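# Seat the peg fully in the block inside the box

## Task

Get the peg pushed completely down into the hole of the block that sits on the floor of the open box.

## Robot and tools

Robot: two seven-joint arms, left_arm and right_arm, each ending in a two-finger parallel gripper. Calibrated bases in the scene frame: left_arm at (+0.024, +0.295, 0) m, quat_wxyz (+1.000, 0, 0, +0.012); right_arm at (-0.022, -0.367, 0) m, quat_wxyz (+1.000, 0, 0, +0.021). The drives are weak and loose: waist about 56.2, shoulder 59, upper arm roll 49.8, elbow 50.5, forearm roll 23.7, wrist pitch 27.4, wrist roll 23.8 N m. Joint ranges (rad): shoulder -2.250 to 2.250, elbow -2.580 to 2.580 (0 is straight), wrist pitch -2.100 to 2.100, the roll joints and waist -69.115 to 69.115.

Frame: everything uses the scene frame. Origin sits on the table surface halfway between the nominal bases; +x points out over the table, +y toward the left_arm side, +z up. Arm names do not match image sides. On each gripper, fingers extend along its own +z and open and close along its own y. end_effector_position is the spot between the pads when shut; fingertips stick out about 19 mm past it when closed, 6 mm when fully open. Reported poses can be off by a few centimetres, worse at long reach.

Row layout (used by execute_actions and move): 16 numbers, each in [-1, 1], always both arms: left dx, dy, dz, rx, ry, rz, gripper position, gripper speed, then the same eight for the right arm. dx..rz are an offset (not a pose) from that arm's Hand target at the start of the action or move, along scene axes; 1.0 equals 0.6 m or 180 degrees; rx, ry, rz form one rotation vector, turning about the Hand target's position. A translation longer than 1.0 gets shortened. Sending six zeros re-requests the current Hand target; repeating a nonzero offset moves further. Gripper position is absolute: +1 open (85 mm), 0 about 45 mm, -1 shut, not linear, so check position_measured_pct (roughly 50 minus 50 times position). Gripper speed: -1 about 20 mm/s, 0 about 85, +1 about 150; faster closes squeeze harder (roughly 100 N per pad at -1, 120-135 at 0, up to about 240 at +1 from a wide start). To leave a gripper alone, resend its last position and speed; 0 is a real command. Grippers start at +1.

execute_actions: actions is a list of actions; each action is a list of up to 15 rows, one per 1/30 s step, and an action lasts 0.5 s. If fewer than 15 rows, the last repeats. Every row counts from the action's start pose, not from the row before. cameras: list of names, ["all"], or []; an empty actions list returns images by default.

move: target is one row or up to 15 rows, all offsets from the same starting Hand targets. speed in m/s, 0.002 to 0.5 (default 0.25), turning capped at twice that in rad/s and at most 0.873 rad/s; one value or one per target. blend in metres rounds corners; 0 means stop at each target. Paths are straight, last at least 0.5 s and at most 10 s, and ignore obstacles. blocking=false returns after about 0.5 s while the move continues. The result adds a move: line such as done, off_target, moving, held or fault, plus limits=paced (pose clipped) or limits=held (steps withheld). done means at rest within 3 mm and 2 degrees; it says nothing about contact.

wait: seconds 0 to 10, arms keep their last command. stop: brakes a running move; fingers continue. zoom_image: camera cam_head_left or cam_head_right, region [x0, y0, x1, y1] pixels from the top-left, at most 504 by 504, on the latest image. clear_fault: arm left_arm or right_arm, only after a reported torque fault. finished_scene: scene number; call nothing after it in that reply.

Result lines: end_effector_position (m) and end_effector_quat_wxyz; Hand target (the commanded pose after clipping, base for the next offsets); Tool commands; joint positions, velocities ("within noise" when still) and torques (positive toward larger joint angle); Flange force along the gripper's own axes, including held weight, with some bias, or "no reading"; motor temperatures; gripper position_measured_pct, motor_current_ma (about 1000 when gripping or pads closed, near 0 in air) and object_status: 0 moving, 1 blocked while opening, 2 stopped on something short of the request (firm grip), 3 reached the request or pads met (empty or a soft grip). Readings of 98 or more mean the pads touch. Calls with rows also list positions at some steps.

Motion notes: each step the orientation is clipped to within 32 degrees of the measured one; big turns can swing the elbow. Grippers often stop short of the Hand target; send the remaining gap as an offset. To grip, ask for a position narrower than the object and hold it; to release, ask a few millimetres wider than it.

Cameras: cam_head_left and cam_head_right, each 896x504, fx about 420, centre near (448, 248), with strong radial distortion.

Avoid: arms are stiff, so a target even slightly beyond a firm contact presses very hard; approach contacts slowly and stop short, then back the target off. Do not let the arms or fingers touch each other; a clearance check may hold commands but not always. Joint torque sensors trip a fault (arm stops until clear_fault) past 104.5 N m on the first four joints or 51.3 on the wrist three, or if a joint strays 5 degrees from plan. Motors heat when holding loads, reaching far or pushing; a MOTOR HOT line appears at 60 C and at 75 C the arm sinks for 30-60 s. Never drop the peg, release it while moving, slam into the box or table, or let anything leave the table. Loose objects may get nudged now and then.

Each tool is called after ">>>" by a JSON object that holds its "fn" and its "kwargs".

## Session

>>> {"fn": "execute_actions", "kwargs": {"actions": []}}

Scene clock: 0.00 s.
left_arm: end_effector_position=(+0.4567, +0.5076, +0.1842) position_measured_pct=0.0 object_status=3 motor_current_ma=0 end_effector_quat_wxyz=(-0.300, -0.595, +0.702, -0.252) | right_arm: end_effector_position=(+0.1802, -0.2509, +0.2188) position_measured_pct=0.0 object_status=3 motor_current_ma=0 end_effector_quat_wxyz=(-0.216, +0.014, +0.959, +0.182)
Joint positions: left_arm=[-0.732 0.979 -0.068 0.982 0.491 1.869 2.138] | right_arm=[-0.13 0.235 0.092 2.085 -0.436 1.279 1.69]
Joint velocities: within noise
Joint torques (N m): no reading
Motor temperatures (°C): left_arm=[34 32 31 31 39 36 40] | right_arm=[32 30 28 33 39 35 38]
Flange force (N): no reading
Hand target: left_arm +0.4567, +0.5076, +0.1842; -0.300, -0.595, +0.702, -0.252 | right_arm +0.1802, -0.2509, +0.2188; -0.216, +0.014, +0.959, +0.182
Tool commands: left_gripper/position=+1.0 left_gripper/speed=+1.0 right_gripper/position=+1.0 right_gripper/speed=+1.0

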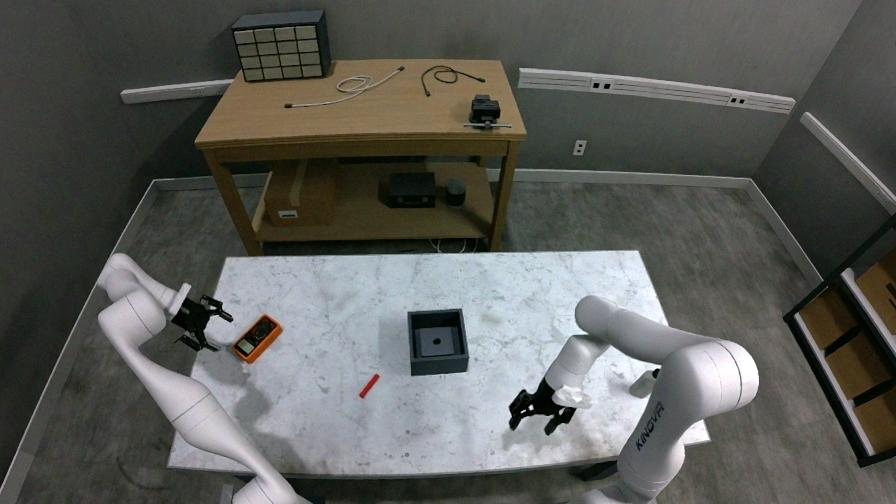

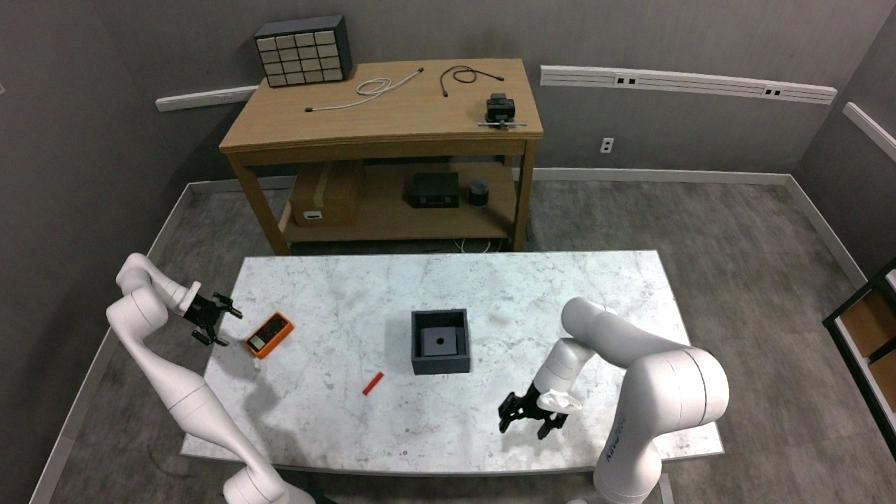

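>>> {"fn": "zoom_image", "kwargs": {"camera": "cam_head_left", "region": [340, 290, 500, 410]}}

>>> {"fn": "zoom_image", "kwargs": {"camera": "cam_head_right", "region": [340, 290, 500, 410]}}

>>> {"fn": "zoom_image", "kwargs": {"camera": "cam_head_left", "region": [480, 350, 640, 470]}}

Scaled by 3.150.

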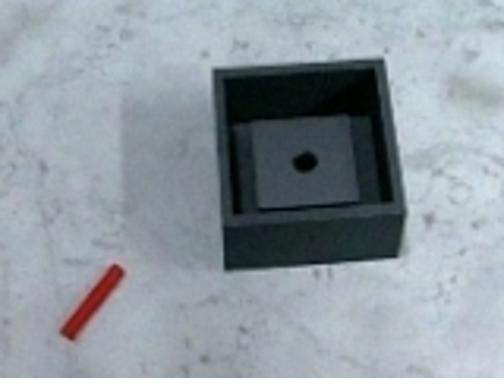

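Scaled by 3.150.

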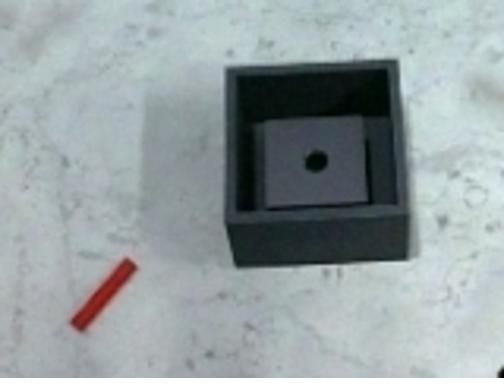

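Scaled by 3.150.

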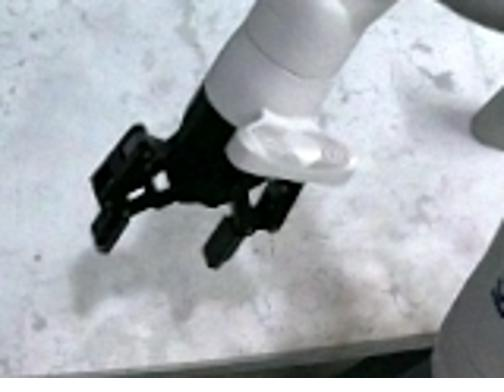

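>>> {"fn": "move", "kwargs": {"target": [-0.212,-0.597,0.03,0,0,0.387,-0.2,0,0,0,0,0,0,0,1,1], "cameras": ["all"], "speed": 0.4}}

>>> {"fn": "zoom_image", "kwargs": {"camera": "cam_head_left", "region": [310, 290, 490, 425]}}

>>> {"fn": "zoom_image", "kwargs": {"camera": "cam_head_right", "region": [310, 290, 490, 425]}}

Scene clock: 46.67 s.
left_arm: end_effector_position=(+0.3303, +0.1492, +0.2030) position_measured_pct=60.2 object_status=3 motor_current_ma=0 end_effector_quat_wxyz=(+0.098, +0.915, -0.251, +0.301) | right_arm: end_effector_position=(+0.1802, -0.2509, +0.2188) position_measured_pct=0.0 object_status=3 motor_current_ma=0 end_effector_quat_wxyz=(-0.216, +0.014, +0.959, +0.182)
Joint positions: left_arm=[0.179 -0.078 -0.032 2.583 1.413 0.27 2.974] | right_arm=[-0.13 0.235 0.092 2.085 -0.436 1.279 1.69]
Joint torques (N m): left_arm=[-0.74 -6.32 0.75 -7.1 0.1 0.7 0.26] | right_arm=[1.17 -9.52 -0.72 -6.16 -0.13 1.58 -0.07]
Flange force (N): left_arm=no reading | right_arm=[3.1 1.7 2.8]
Hand target: left_arm +0.3296, +0.1494, +0.2022; +0.102, +0.889, -0.237, +0.378 | right_arm +0.1802, -0.2509, +0.2188; -0.216, +0.014, +0.959, +0.182
Off the commanded pose: left_arm 0.001 m, 9 deg | right_arm 0.000 m, 0 deg.
joint sent to its limit (left arm) — joint 4 (elbow), upper limit, where the elbow is as bent as it goes. The joint targets are off in orientation, not in position.
move: off_target (left_arm)

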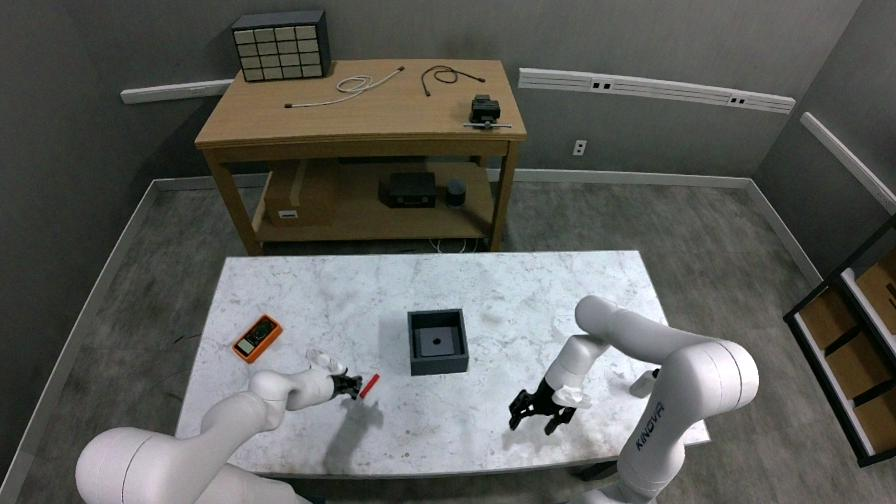

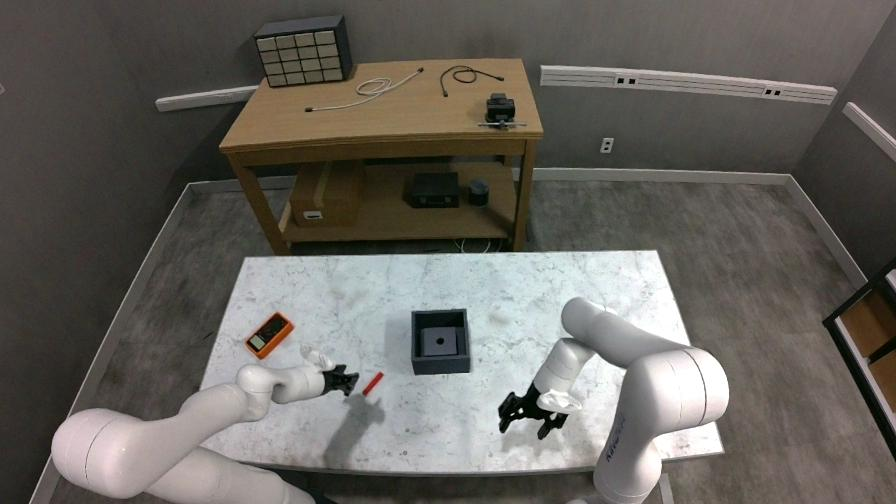

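Scaled by 2.800.

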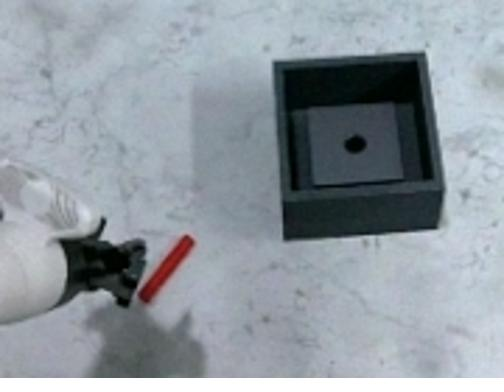

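Scaled by 2.800.

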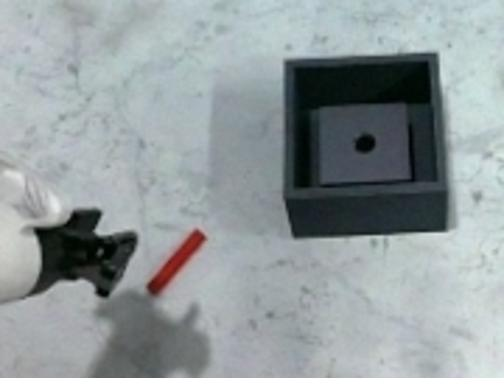

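>>> {"fn": "move", "kwargs": {"target": [[0.212,0.5,0,0,0,-0.35,-0.2,0,0,0,0,0,0,0,-0.2,0],[0.212,0.55,0,0,0,-0.35,-0.2,0,0.433,0.685,-0.03,-0.074,0.132,-0.110,-0.2,0]], "cameras": ["all"], "speed": 0.4, "blend": 0.1}}

>>> {"fn": "zoom_image", "kwargs": {"camera": "cam_head_left", "region": [310, 290, 490, 425]}}

>>> {"fn": "zoom_image", "kwargs": {"camera": "cam_head_right", "region": [310, 290, 490, 425]}}

Scene clock: 104.67 s.
left_arm: end_effector_position=(+0.4568, +0.4794, +0.2022) position_measured_pct=60.2 object_status=3 motor_current_ma=0 end_effector_quat_wxyz=(+0.285, +0.634, -0.666, +0.269) | right_arm: end_effector_position=(+0.4390, +0.1596, +0.2006) position_measured_pct=60.2 object_status=3 motor_current_ma=0 end_effector_quat_wxyz=(-0.331, +0.271, +0.888, +0.169)
Joint positions: left_arm=[-0.609 0.887 -0.322 1.151 0.684 1.843 2.103] | right_arm=[-0.543 1.362 -0.027 0.035 -0.749 1.845 0.21]
Joint torques (N m): left_arm=[-0.39 -22.96 0.33 -6.36 0.65 2.14 0.26] | right_arm=[1.17 -27.69 -2.31 -9.19 -1.46 0.37 -0.17]
Flange force (N): left_arm=[-1.7 -0.5 1.9] | right_arm=no reading
Hand target: left_arm +0.4568, +0.4794, +0.2022; +0.285, +0.634, -0.666, +0.269 | right_arm +0.4399, +0.1601, +0.2008; -0.370, +0.239, +0.892, +0.098
Off the commanded pose: left_arm 0.000 m, 0 deg | right_arm 0.001 m, 10 deg.
elbow stopped short (right arm): the move would have taken joint 4 (elbow) straighter than the controller allows.
move: off_target (right_arm); blend cut to 0 m at target 1

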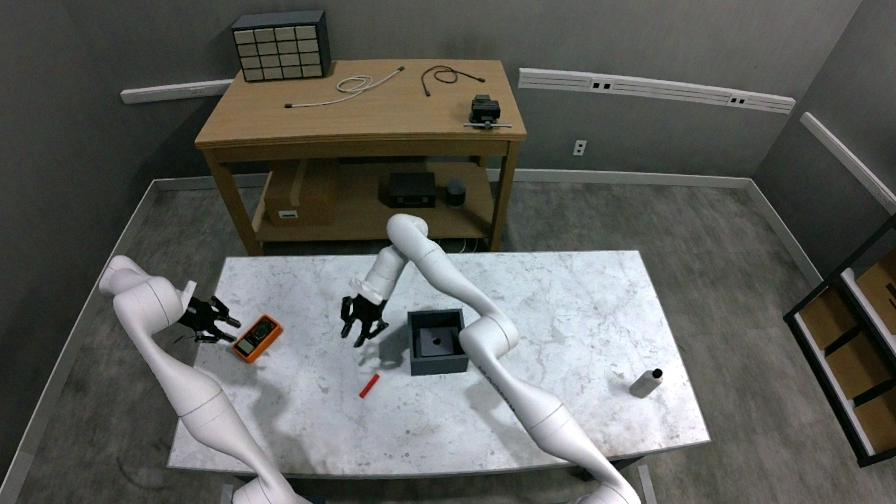

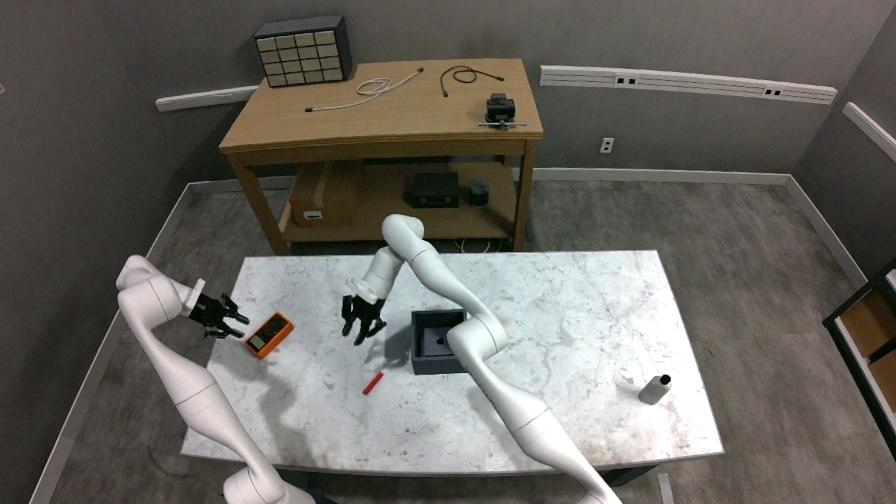

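Scaled by 2.800.

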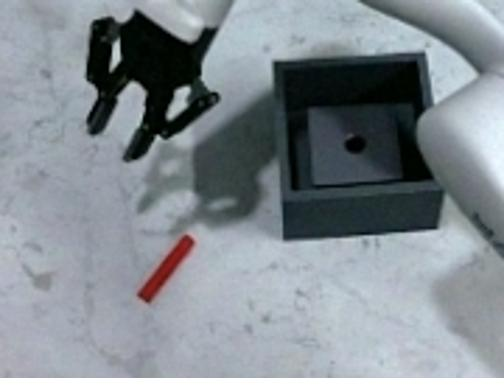

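Scaled by 2.800.

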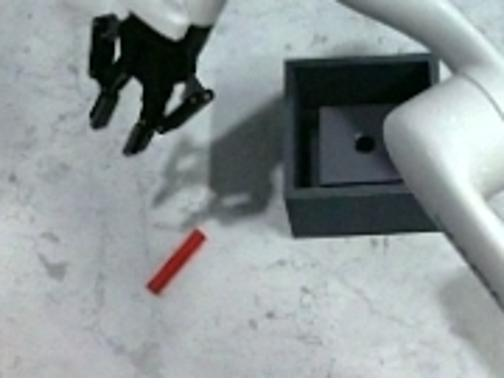

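>>> {"fn": "move", "kwargs": {"target": [[0,0,0,0,0,0,-0.2,0,-0.433,-0.6,0.03,0.074,-0.132,0.11,1,1],[-0.061,-0.549,-0.08,0,0,-0.651,-0.2,0,-0.433,-0.685,0.03,0.074,-0.132,0.11,1,1]], "cameras": ["all"], "speed": 0.45, "blend": 0.1}}

>>> {"fn": "zoom_image", "kwargs": {"camera": "cam_head_left", "region": [310, 290, 490, 425]}}

>>> {"fn": "zoom_image", "kwargs": {"camera": "cam_head_right", "region": [310, 290, 490, 425]}}

Scene clock: 136.37 s.
left_arm: end_effector_position=(+0.4202, +0.1500, +0.1542) position_measured_pct=60.2 object_status=3 motor_current_ma=0 end_effector_quat_wxyz=(-0.378, +0.238, +0.889, +0.102) | right_arm: end_effector_position=(+0.1801, -0.2509, +0.2188) position_measured_pct=0.0 object_status=3 motor_current_ma=0 end_effector_quat_wxyz=(-0.216, +0.014, +0.959, +0.182)
Joint positions: left_arm=[0.387 1.023 0.023 0.988 -0.131 1.928 1.437] | right_arm=[-0.175 0.235 0.147 2.087 -0.445 1.284 1.704]
Joint torques (N m): left_arm=[-0.32 -24.01 1.07 -5.88 -0.61 2.45 0.44] | right_arm=[1.16 -9.49 -0.64 -6.09 -0.13 1.62 -0.09]
Flange force (N): left_arm=[-2.8 0.4 0.1] | right_arm=[3.1 1.7 2.8]
Hand target: left_arm +0.4201, +0.1500, +0.1542; -0.378, +0.238, +0.889, +0.103 | right_arm +0.1801, -0.2509, +0.2188; -0.216, +0.014, +0.959, +0.182
Off the commanded pose: left_arm 0.000 m, 0 deg | right_arm 0.000 m, 0 deg.
move: done; limits=paced

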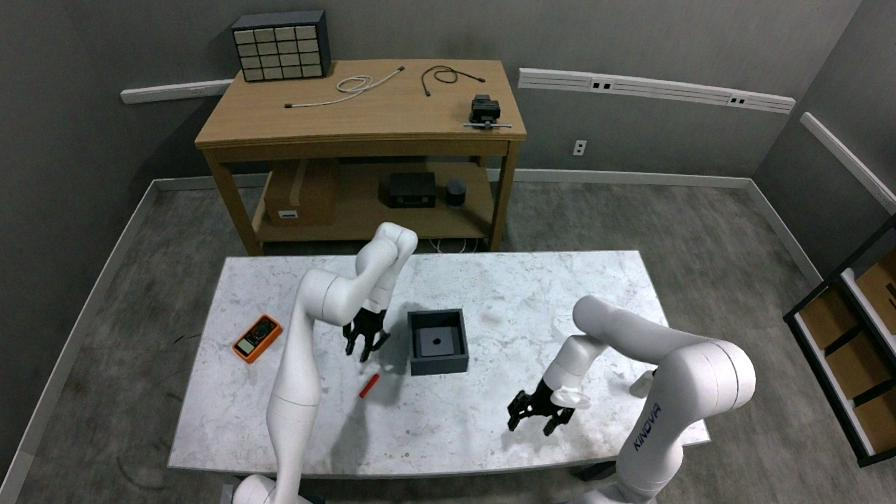

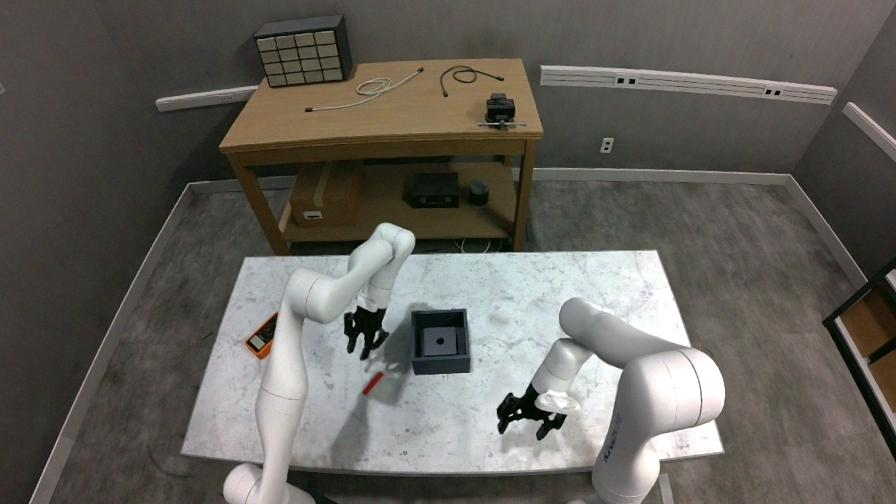

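Scaled by 2.800.

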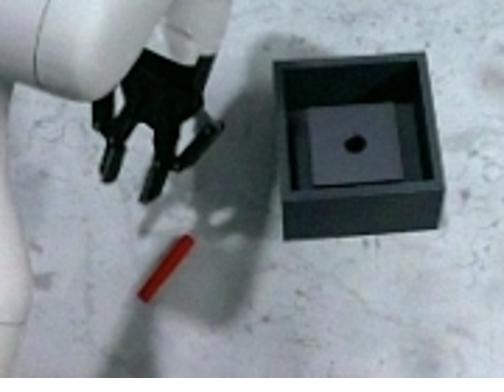

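Scaled by 2.800.

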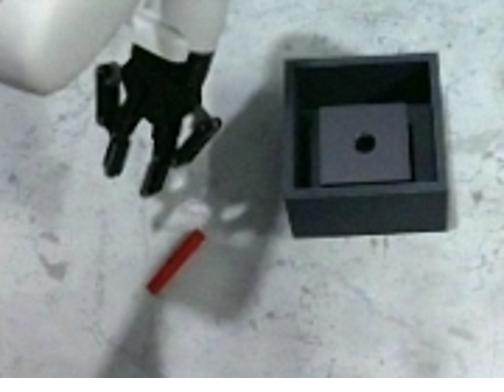

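>>> {"fn": "move", "kwargs": {"target": [0.017,-0.037,-0.157,0,0,0,-0.2,0,0,0,0,0,0,0,1,1], "cameras": ["all"]}}

>>> {"fn": "zoom_image", "kwargs": {"camera": "cam_head_left", "region": [330, 330, 420, 400]}}

>>> {"fn": "zoom_image", "kwargs": {"camera": "cam_head_right", "region": [330, 330, 420, 400]}}

Scene clock: 148.57 s.
left_arm: end_effector_position=(+0.4303, +0.1278, +0.0601) position_measured_pct=60.2 object_status=3 motor_current_ma=0 end_effector_quat_wxyz=(-0.378, +0.238, +0.889, +0.103) | right_arm: end_effector_position=(+0.1801, -0.2509, +0.2188) position_measured_pct=0.0 object_status=3 motor_current_ma=0 end_effector_quat_wxyz=(-0.216, +0.014, +0.959, +0.182)
Joint positions: left_arm=[0.411 1.201 0.029 0.91 -0.115 1.832 1.474] | right_arm=[-0.175 0.235 0.147 2.087 -0.445 1.284 1.704]
Joint torques (N m): left_arm=[-0.34 -25.18 1.1 -5.46 -0.56 2.43 0.27] | right_arm=[1.17 -9.51 -0.62 -6.07 -0.12 1.62 -0.08]
Flange force (N): left_arm=[-3.0 0.1 0.2] | right_arm=[3.0 1.7 2.7]
Hand target: left_arm +0.4303, +0.1278, +0.0600; -0.378, +0.238, +0.889, +0.103 | right_arm +0.1801, -0.2509, +0.2188; -0.216, +0.014, +0.959, +0.182
Off the commanded pose: left_arm 0.000 m, 0 deg | right_arm 0.000 m, 0 deg.
move: done

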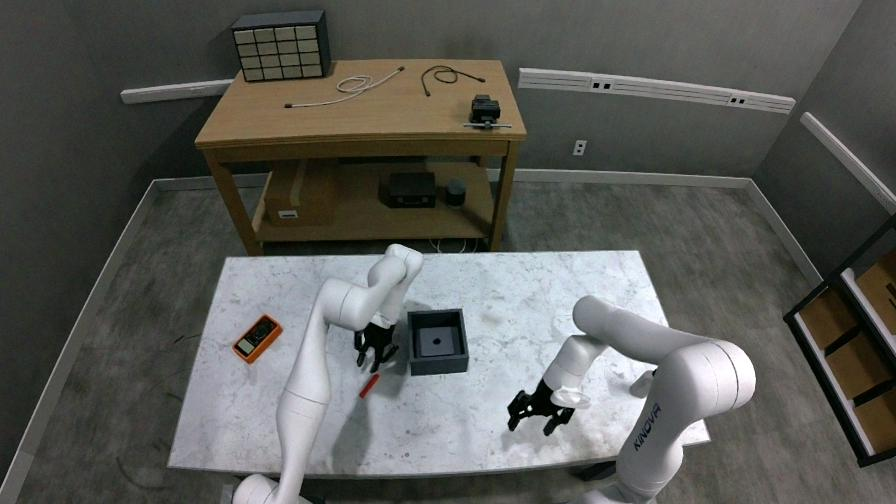

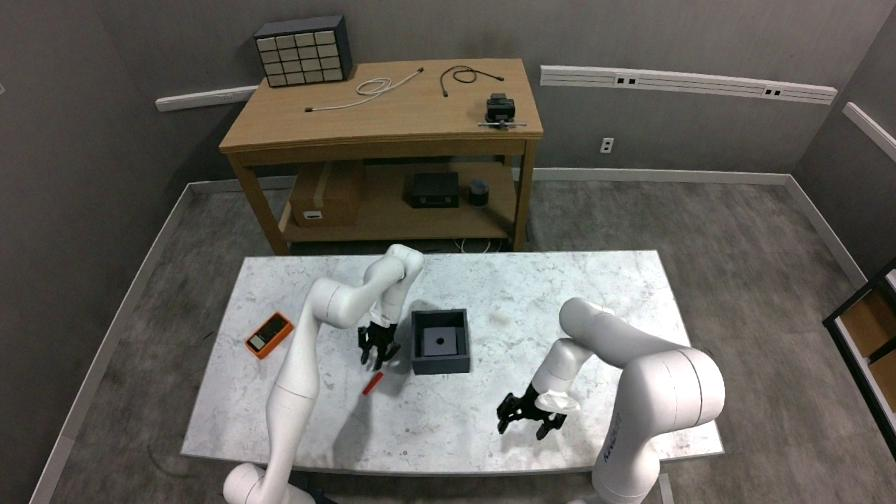

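Scaled by 5.600.

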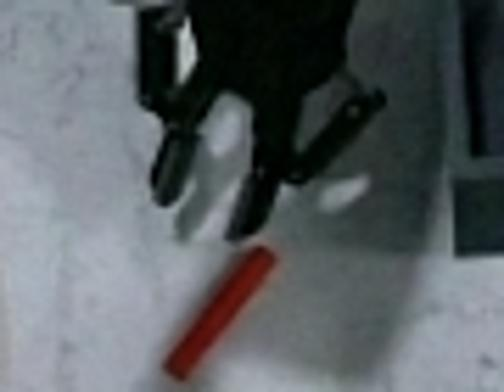

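Scaled by 5.600.

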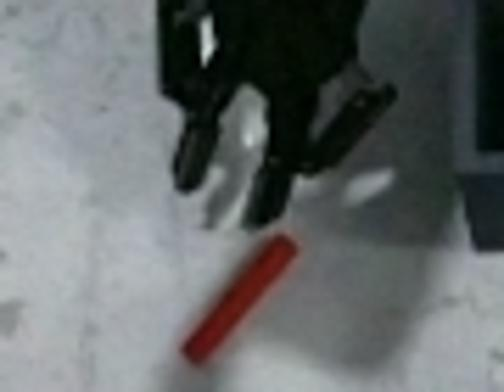

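>>> {"fn": "move", "kwargs": {"target": [-0.022,-0.019,-0.068,0,0,0,-0.2,0,0,0,0,0,0,0,1,1], "cameras": ["all"], "speed": 0.1}}

>>> {"fn": "zoom_image", "kwargs": {"camera": "cam_head_left", "region": [330, 330, 420, 400]}}

>>> {"fn": "zoom_image", "kwargs": {"camera": "cam_head_right", "region": [330, 330, 420, 400]}}

Scene clock: 159.33 s.
left_arm: end_effector_position=(+0.4172, +0.1164, +0.0194) position_measured_pct=60.2 object_status=3 motor_current_ma=0 end_effector_quat_wxyz=(-0.378, +0.238, +0.889, +0.103) | right_arm: end_effector_position=(+0.1801, -0.2509, +0.2188) position_measured_pct=0.0 object_status=3 motor_current_ma=0 end_effector_quat_wxyz=(-0.216, +0.014, +0.959, +0.182)
Joint positions: left_arm=[0.433 1.25 0.033 0.942 -0.1 1.753 1.504] | right_arm=[-0.175 0.235 0.147 2.087 -0.445 1.284 1.704]
Joint torques (N m): left_arm=[-1.4 -9.67 0.88 -1.15 -0.18 -3.25 -0.12] | right_arm=[1.15 -9.52 -0.59 -6.08 -0.11 1.62 -0.08]
Flange force (N): left_arm=[14.0 -1.5 -27.4] | right_arm=[3.0 1.7 2.8]
Hand target: left_arm +0.4171, +0.1164, +0.0192; -0.378, +0.238, +0.889, +0.103 | right_arm +0.1801, -0.2509, +0.2188; -0.216, +0.014, +0.959, +0.182
Off the commanded pose: left_arm 0.000 m, 0 deg | right_arm 0.000 m, 0 deg.
move: done

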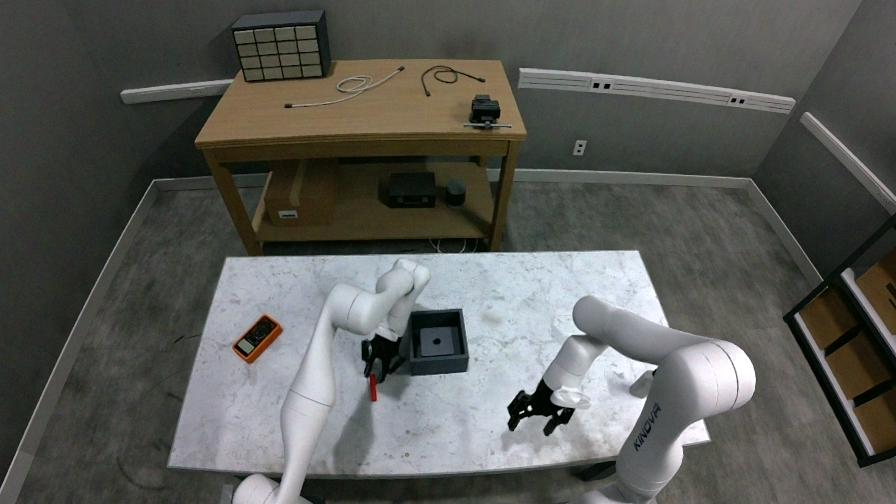

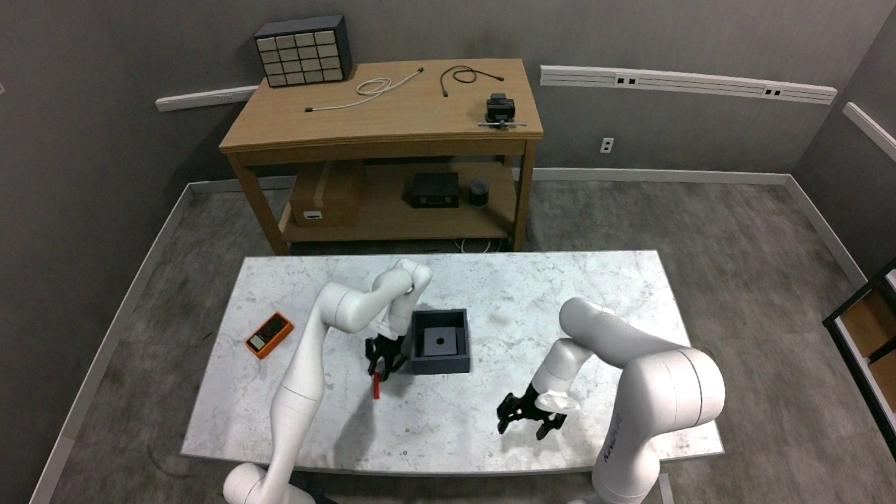

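Scaled by 5.600.

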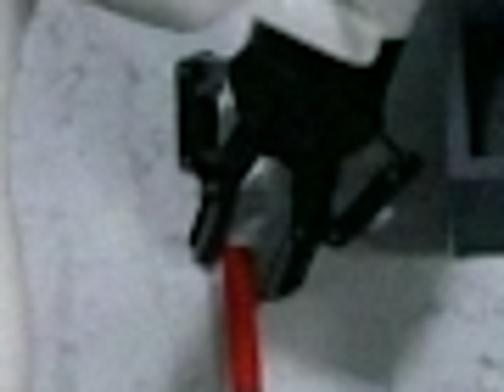

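Scaled by 5.600.

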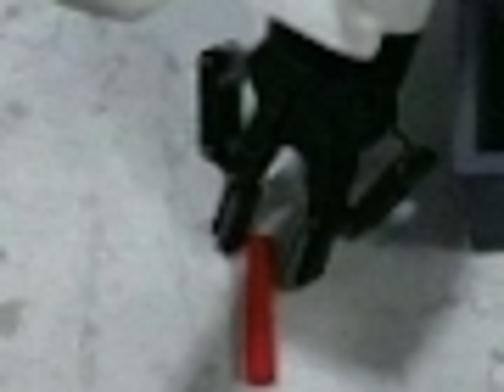

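>>> {"fn": "move", "kwargs": {"target": [[0,0.004,0.03,0,0,0,-0.2,0,0,0,0,0,0,0,1,1],[0,0.006,0.05,0,0,0.17,-0.2,0,0,0,0,0,0,0,1,1]], "cameras": ["all"], "speed": 0.2}}

>>> {"fn": "zoom_image", "kwargs": {"camera": "cam_head_left", "region": [330, 335, 420, 405]}}

>>> {"fn": "zoom_image", "kwargs": {"camera": "cam_head_right", "region": [330, 335, 420, 405]}}

Scene clock: 172.83 s.
left_arm: end_effector_position=(+0.4171, +0.1200, +0.0492) position_measured_pct=60.2 object_status=3 motor_current_ma=0 end_effector_quat_wxyz=(-0.392, -0.005, +0.920, -0.001) | right_arm: end_effector_position=(+0.1801, -0.2509, +0.2188) position_measured_pct=0.0 object_status=3 motor_current_ma=0 end_effector_quat_wxyz=(-0.216, +0.014, +0.959, +0.182)
Joint positions: left_arm=[0.255 1.167 0.007 1.033 0.171 1.728 1.775] | right_arm=[-0.175 0.235 0.147 2.087 -0.445 1.284 1.704]
Joint torques (N m): left_arm=[-0.48 -24.7 1.67 -5.3 0.11 2.44 0.12] | right_arm=[1.17 -9.53 -0.61 -6.11 -0.12 1.62 -0.06]
Flange force (N): left_arm=[-2.2 -0.7 1.8] | right_arm=[3.0 1.8 2.9]
Hand target: left_arm +0.4171, +0.1200, +0.0492; -0.392, -0.005, +0.920, -0.001 | right_arm +0.1801, -0.2509, +0.2188; -0.216, +0.014, +0.959, +0.182
Off the commanded pose: left_arm 0.000 m, 0 deg | right_arm 0.000 m, 0 deg.
move: done

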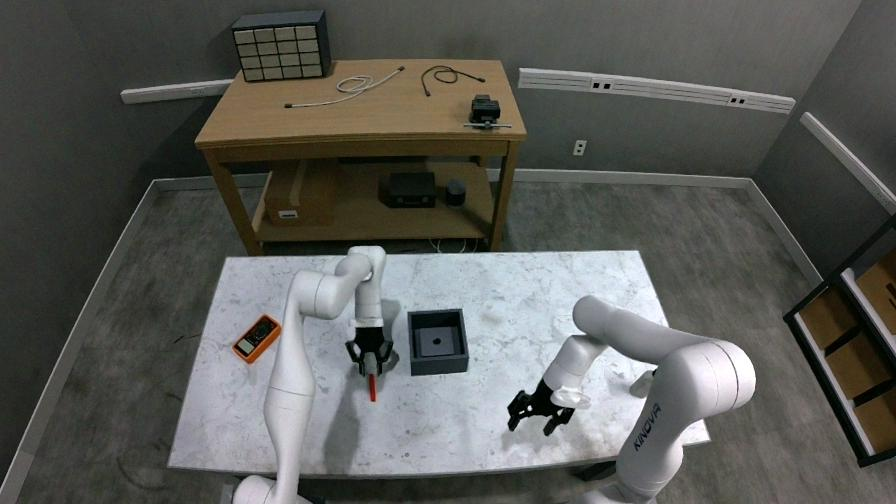

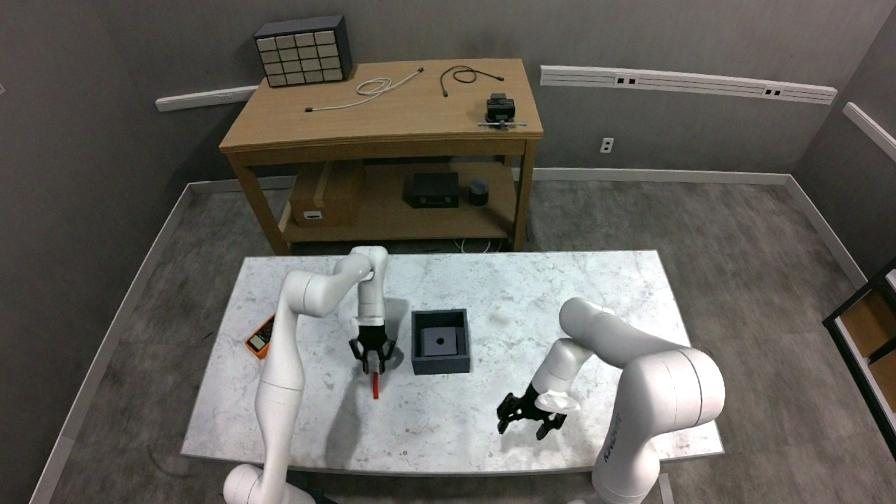

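Scaled by 5.600.

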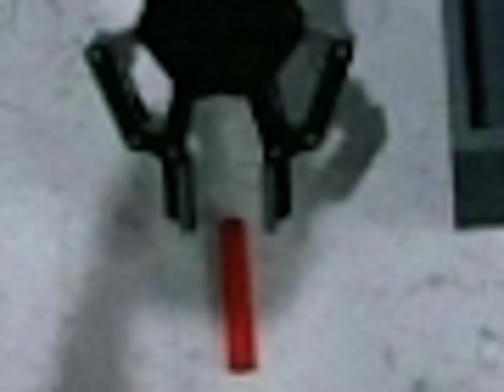

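Scaled by 5.600.

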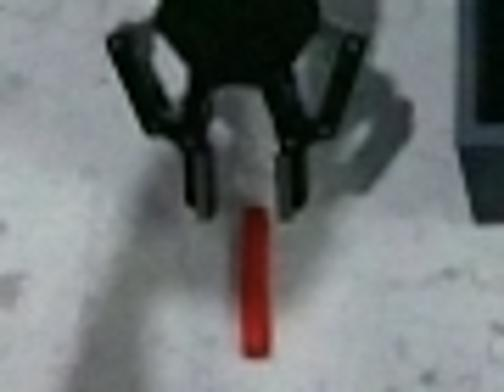

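>>> {"fn": "move", "kwargs": {"target": [[0.0,0,-0.0445,0,0,0,-0.2,0,0,0,0,0,0,0,1,1],[0.0,0,-0.0445,0,0,0,-1,-1,0,0,0,0,0,0,1,1]], "cameras": ["all"], "speed": 0.1}}

>>> {"fn": "zoom_image", "kwargs": {"camera": "cam_head_left", "region": [330, 335, 420, 405]}}

Scene clock: 179.70 s.
left_arm: end_effector_position=(+0.4171, +0.1200, +0.0225) position_measured_pct=85.7 object_status=0 motor_current_ma=1000 end_effector_quat_wxyz=(-0.392, -0.005, +0.920, -0.001) | right_arm: end_effector_position=(+0.1801, -0.2509, +0.2188) position_measured_pct=0.0 object_status=3 motor_current_ma=0 end_effector_quat_wxyz=(-0.216, +0.014, +0.959, +0.182)
Joint positions: left_arm=[0.256 1.212 0.006 1.026 0.171 1.692 1.768] | right_arm=[-0.175 0.235 0.147 2.087 -0.445 1.284 1.704]
Joint torques (N m): left_arm=[-0.62 -18.4 0.33 -3.46 -1.07 0.01 0.3] | right_arm=[1.18 -9.54 -0.62 -6.08 -0.12 1.61 -0.08]
Flange force (N): left_arm=[5.4 -2.3 -9.9] | right_arm=[3.0 1.8 2.8]
Hand target: left_arm +0.4171, +0.1200, +0.0225; -0.392, -0.005, +0.920, -0.001 | right_arm +0.1801, -0.2509, +0.2188; -0.216, +0.014, +0.959, +0.182
Off the commanded pose: left_arm 0.000 m, 0 deg | right_arm 0.000 m, 0 deg.
move: done

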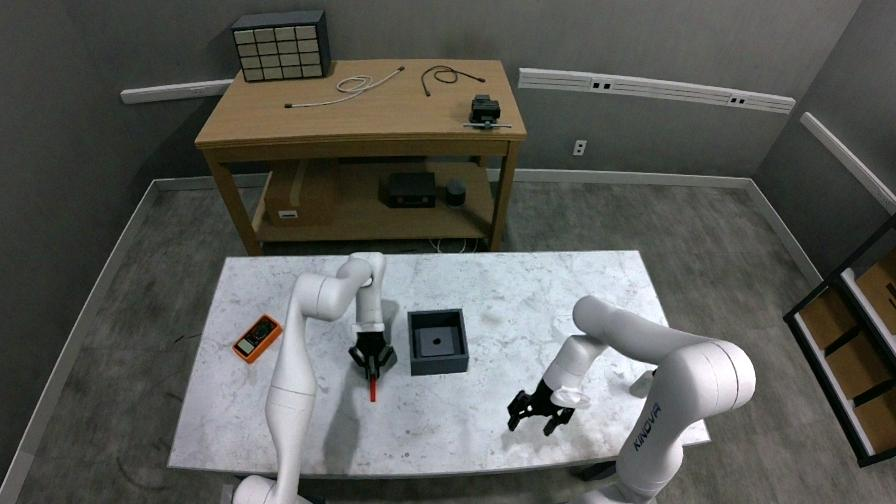

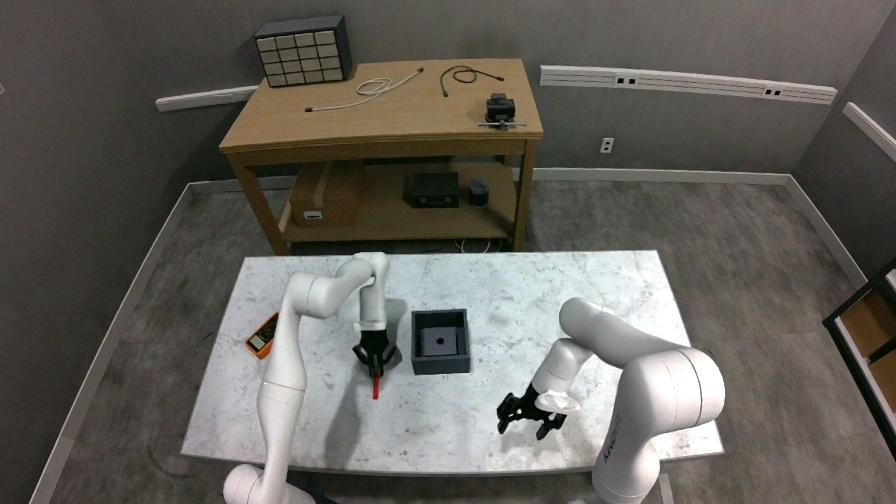

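Scaled by 5.600.

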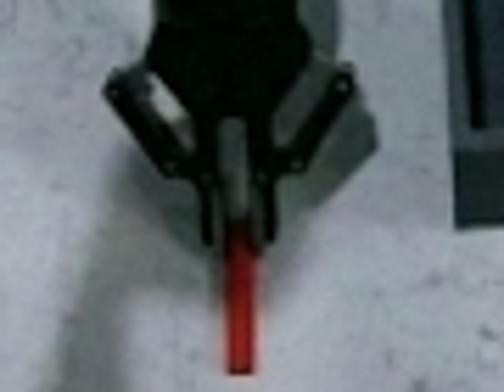

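>>> {"fn": "move", "kwargs": {"target": [[0.0,0,0.2,0,0,0,-1,-1,0,0,0,0,0,0,1,1],[0.08,-0.2,0.3,0,-0.5,0,-1,-1,0,0,0,0,0,0,1,1]], "cameras": ["all"], "speed": [0.25,0.45], "blend": 0.05}}

>>> {"fn": "zoom_image", "kwargs": {"camera": "cam_head_left", "region": [350, 260, 490, 380]}}

>>> {"fn": "zoom_image", "kwargs": {"camera": "cam_head_right", "region": [350, 260, 490, 380]}}

Scene clock: 196.17 s.
left_arm: end_effector_position=(+0.4651, +0.0000, +0.2025) position_measured_pct=85.7 object_status=2 motor_current_ma=1000 end_effector_quat_wxyz=(+0.373, -0.003, +0.928, -0.004) | right_arm: end_effector_position=(+0.1801, -0.2509, +0.2188) position_measured_pct=0.0 object_status=3 motor_current_ma=0 end_effector_quat_wxyz=(-0.216, +0.014, +0.959, +0.182)
Joint positions: left_arm=[1.484 0.542 -0.847 2.017 -0.631 0.213 2.971] | right_arm=[-0.175 0.235 0.147 2.087 -0.445 1.284 1.704]
Joint torques (N m): left_arm=[-0.51 -14.46 -3.33 -7.21 -0.79 -0.07 0.34] | right_arm=[1.19 -9.56 -0.59 -6.08 -0.15 1.62 -0.06]
Flange force (N): left_arm=[5.6 1.2 1.5] | right_arm=[2.9 1.8 2.8]
Hand target: left_arm +0.4651, +0.0000, +0.2025; +0.373, -0.003, +0.928, -0.004 | right_arm +0.1801, -0.2509, +0.2188; -0.216, +0.014, +0.959, +0.182
Off the commanded pose: left_arm 0.000 m, 0 deg | right_arm 0.000 m, 0 deg.
move: done

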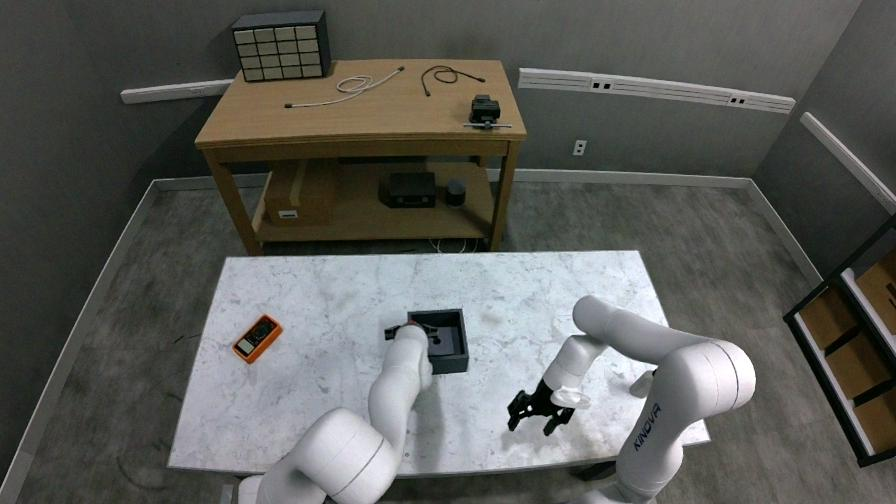

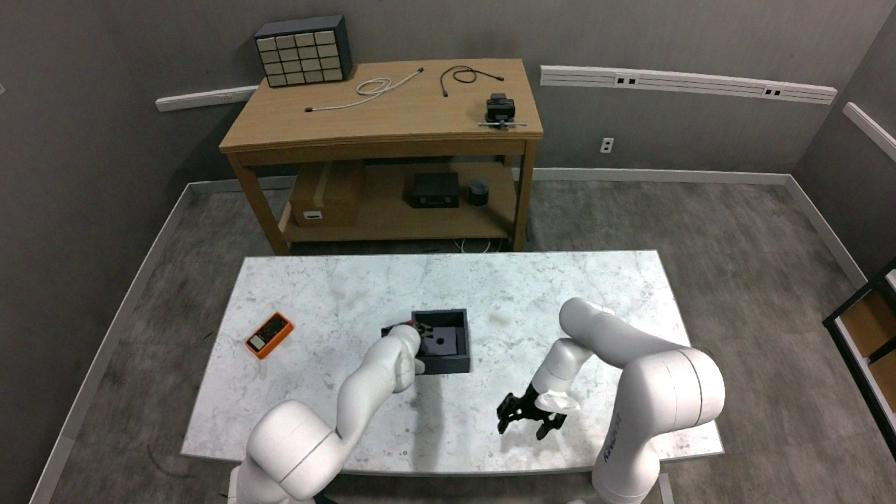

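Scaled by 3.600.

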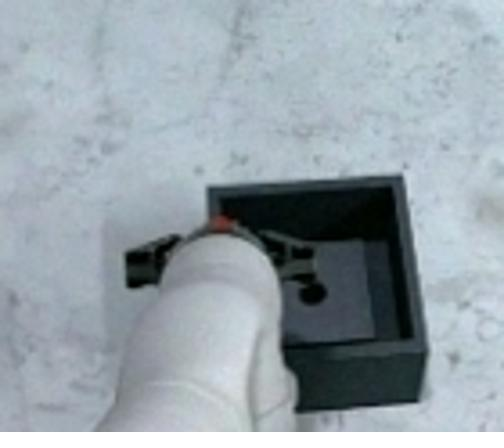

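Scaled by 3.600.

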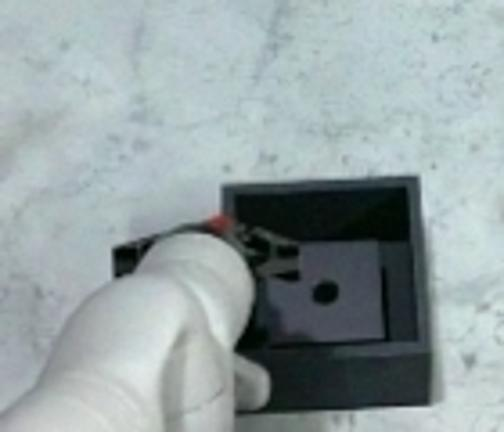

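>>> {"fn": "move", "kwargs": {"target": [0.042,-0.1,0.0,0,0,-0.5,-1,-1,0,0,0,0,0,0,1,1], "cameras": ["all"], "speed": 0.45}}

>>> {"fn": "zoom_image", "kwargs": {"camera": "cam_head_left", "region": [380, 270, 500, 380]}}

>>> {"fn": "zoom_image", "kwargs": {"camera": "cam_head_right", "region": [380, 270, 500, 380]}}

Scene clock: 213.30 s.
left_arm: end_effector_position=(+0.4903, -0.0600, +0.2025) position_measured_pct=85.7 object_status=2 motor_current_ma=1000 end_effector_quat_wxyz=(+0.261, +0.654, +0.658, -0.267) | right_arm: end_effector_position=(+0.1801, -0.2509, +0.2188) position_measured_pct=0.0 object_status=3 motor_current_ma=0 end_effector_quat_wxyz=(-0.216, +0.014, +0.959, +0.182)
Joint positions: left_arm=[0.618 0.684 -0.569 1.622 -1.895 -1.225 2.631] | right_arm=[-0.175 0.235 0.147 2.087 -0.445 1.284 1.704]
Joint torques (N m): left_arm=[-0.39 -20.43 -1.05 -7.48 1.11 -0.82 0.25] | right_arm=[1.19 -9.5 -0.6 -6.11 -0.12 1.62 -0.04]
Flange force (N): left_arm=[2.3 -1.1 2.0] | right_arm=[3.1 1.9 2.8]
Hand target: left_arm +0.4903, -0.0600, +0.2025; +0.261, +0.654, +0.658, -0.267 | right_arm +0.1801, -0.2509, +0.2188; -0.216, +0.014, +0.959, +0.182
Off the commanded pose: left_arm 0.000 m, 0 deg | right_arm 0.000 m, 0 deg.
move: done

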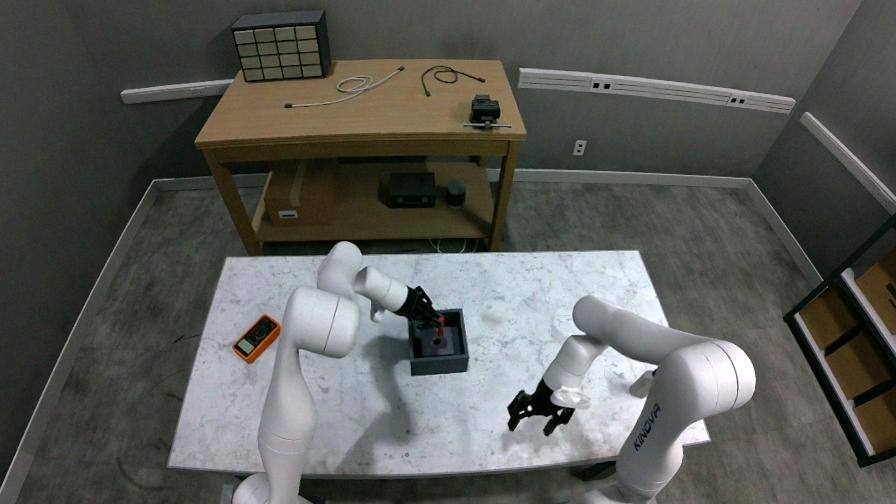

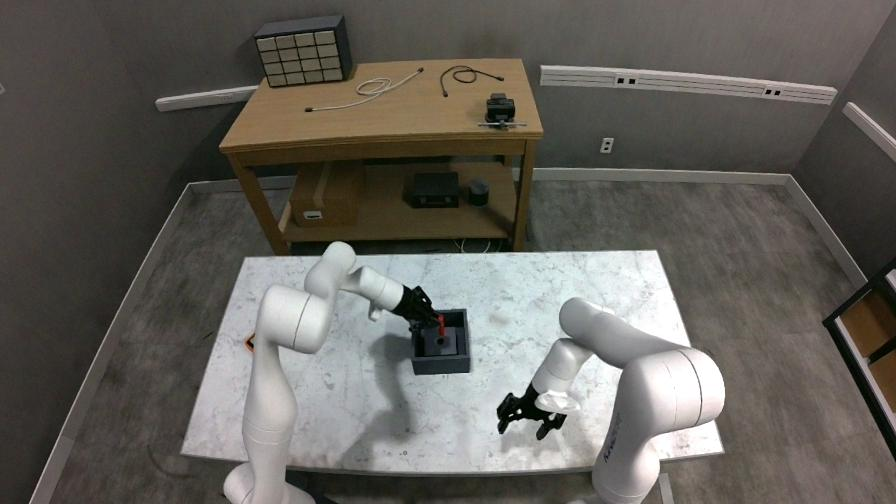

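Scaled by 4.200.

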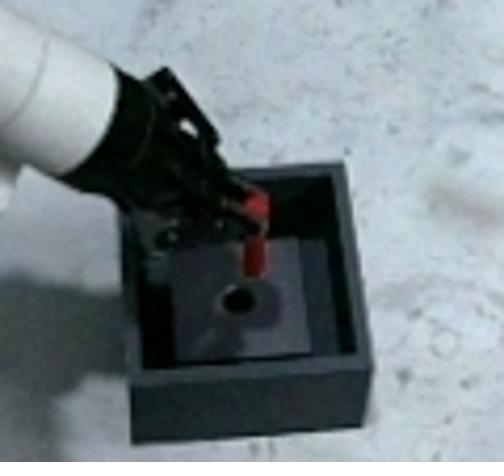

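Scaled by 4.200.

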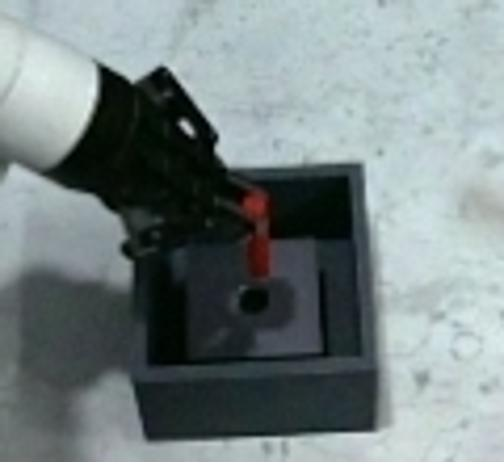

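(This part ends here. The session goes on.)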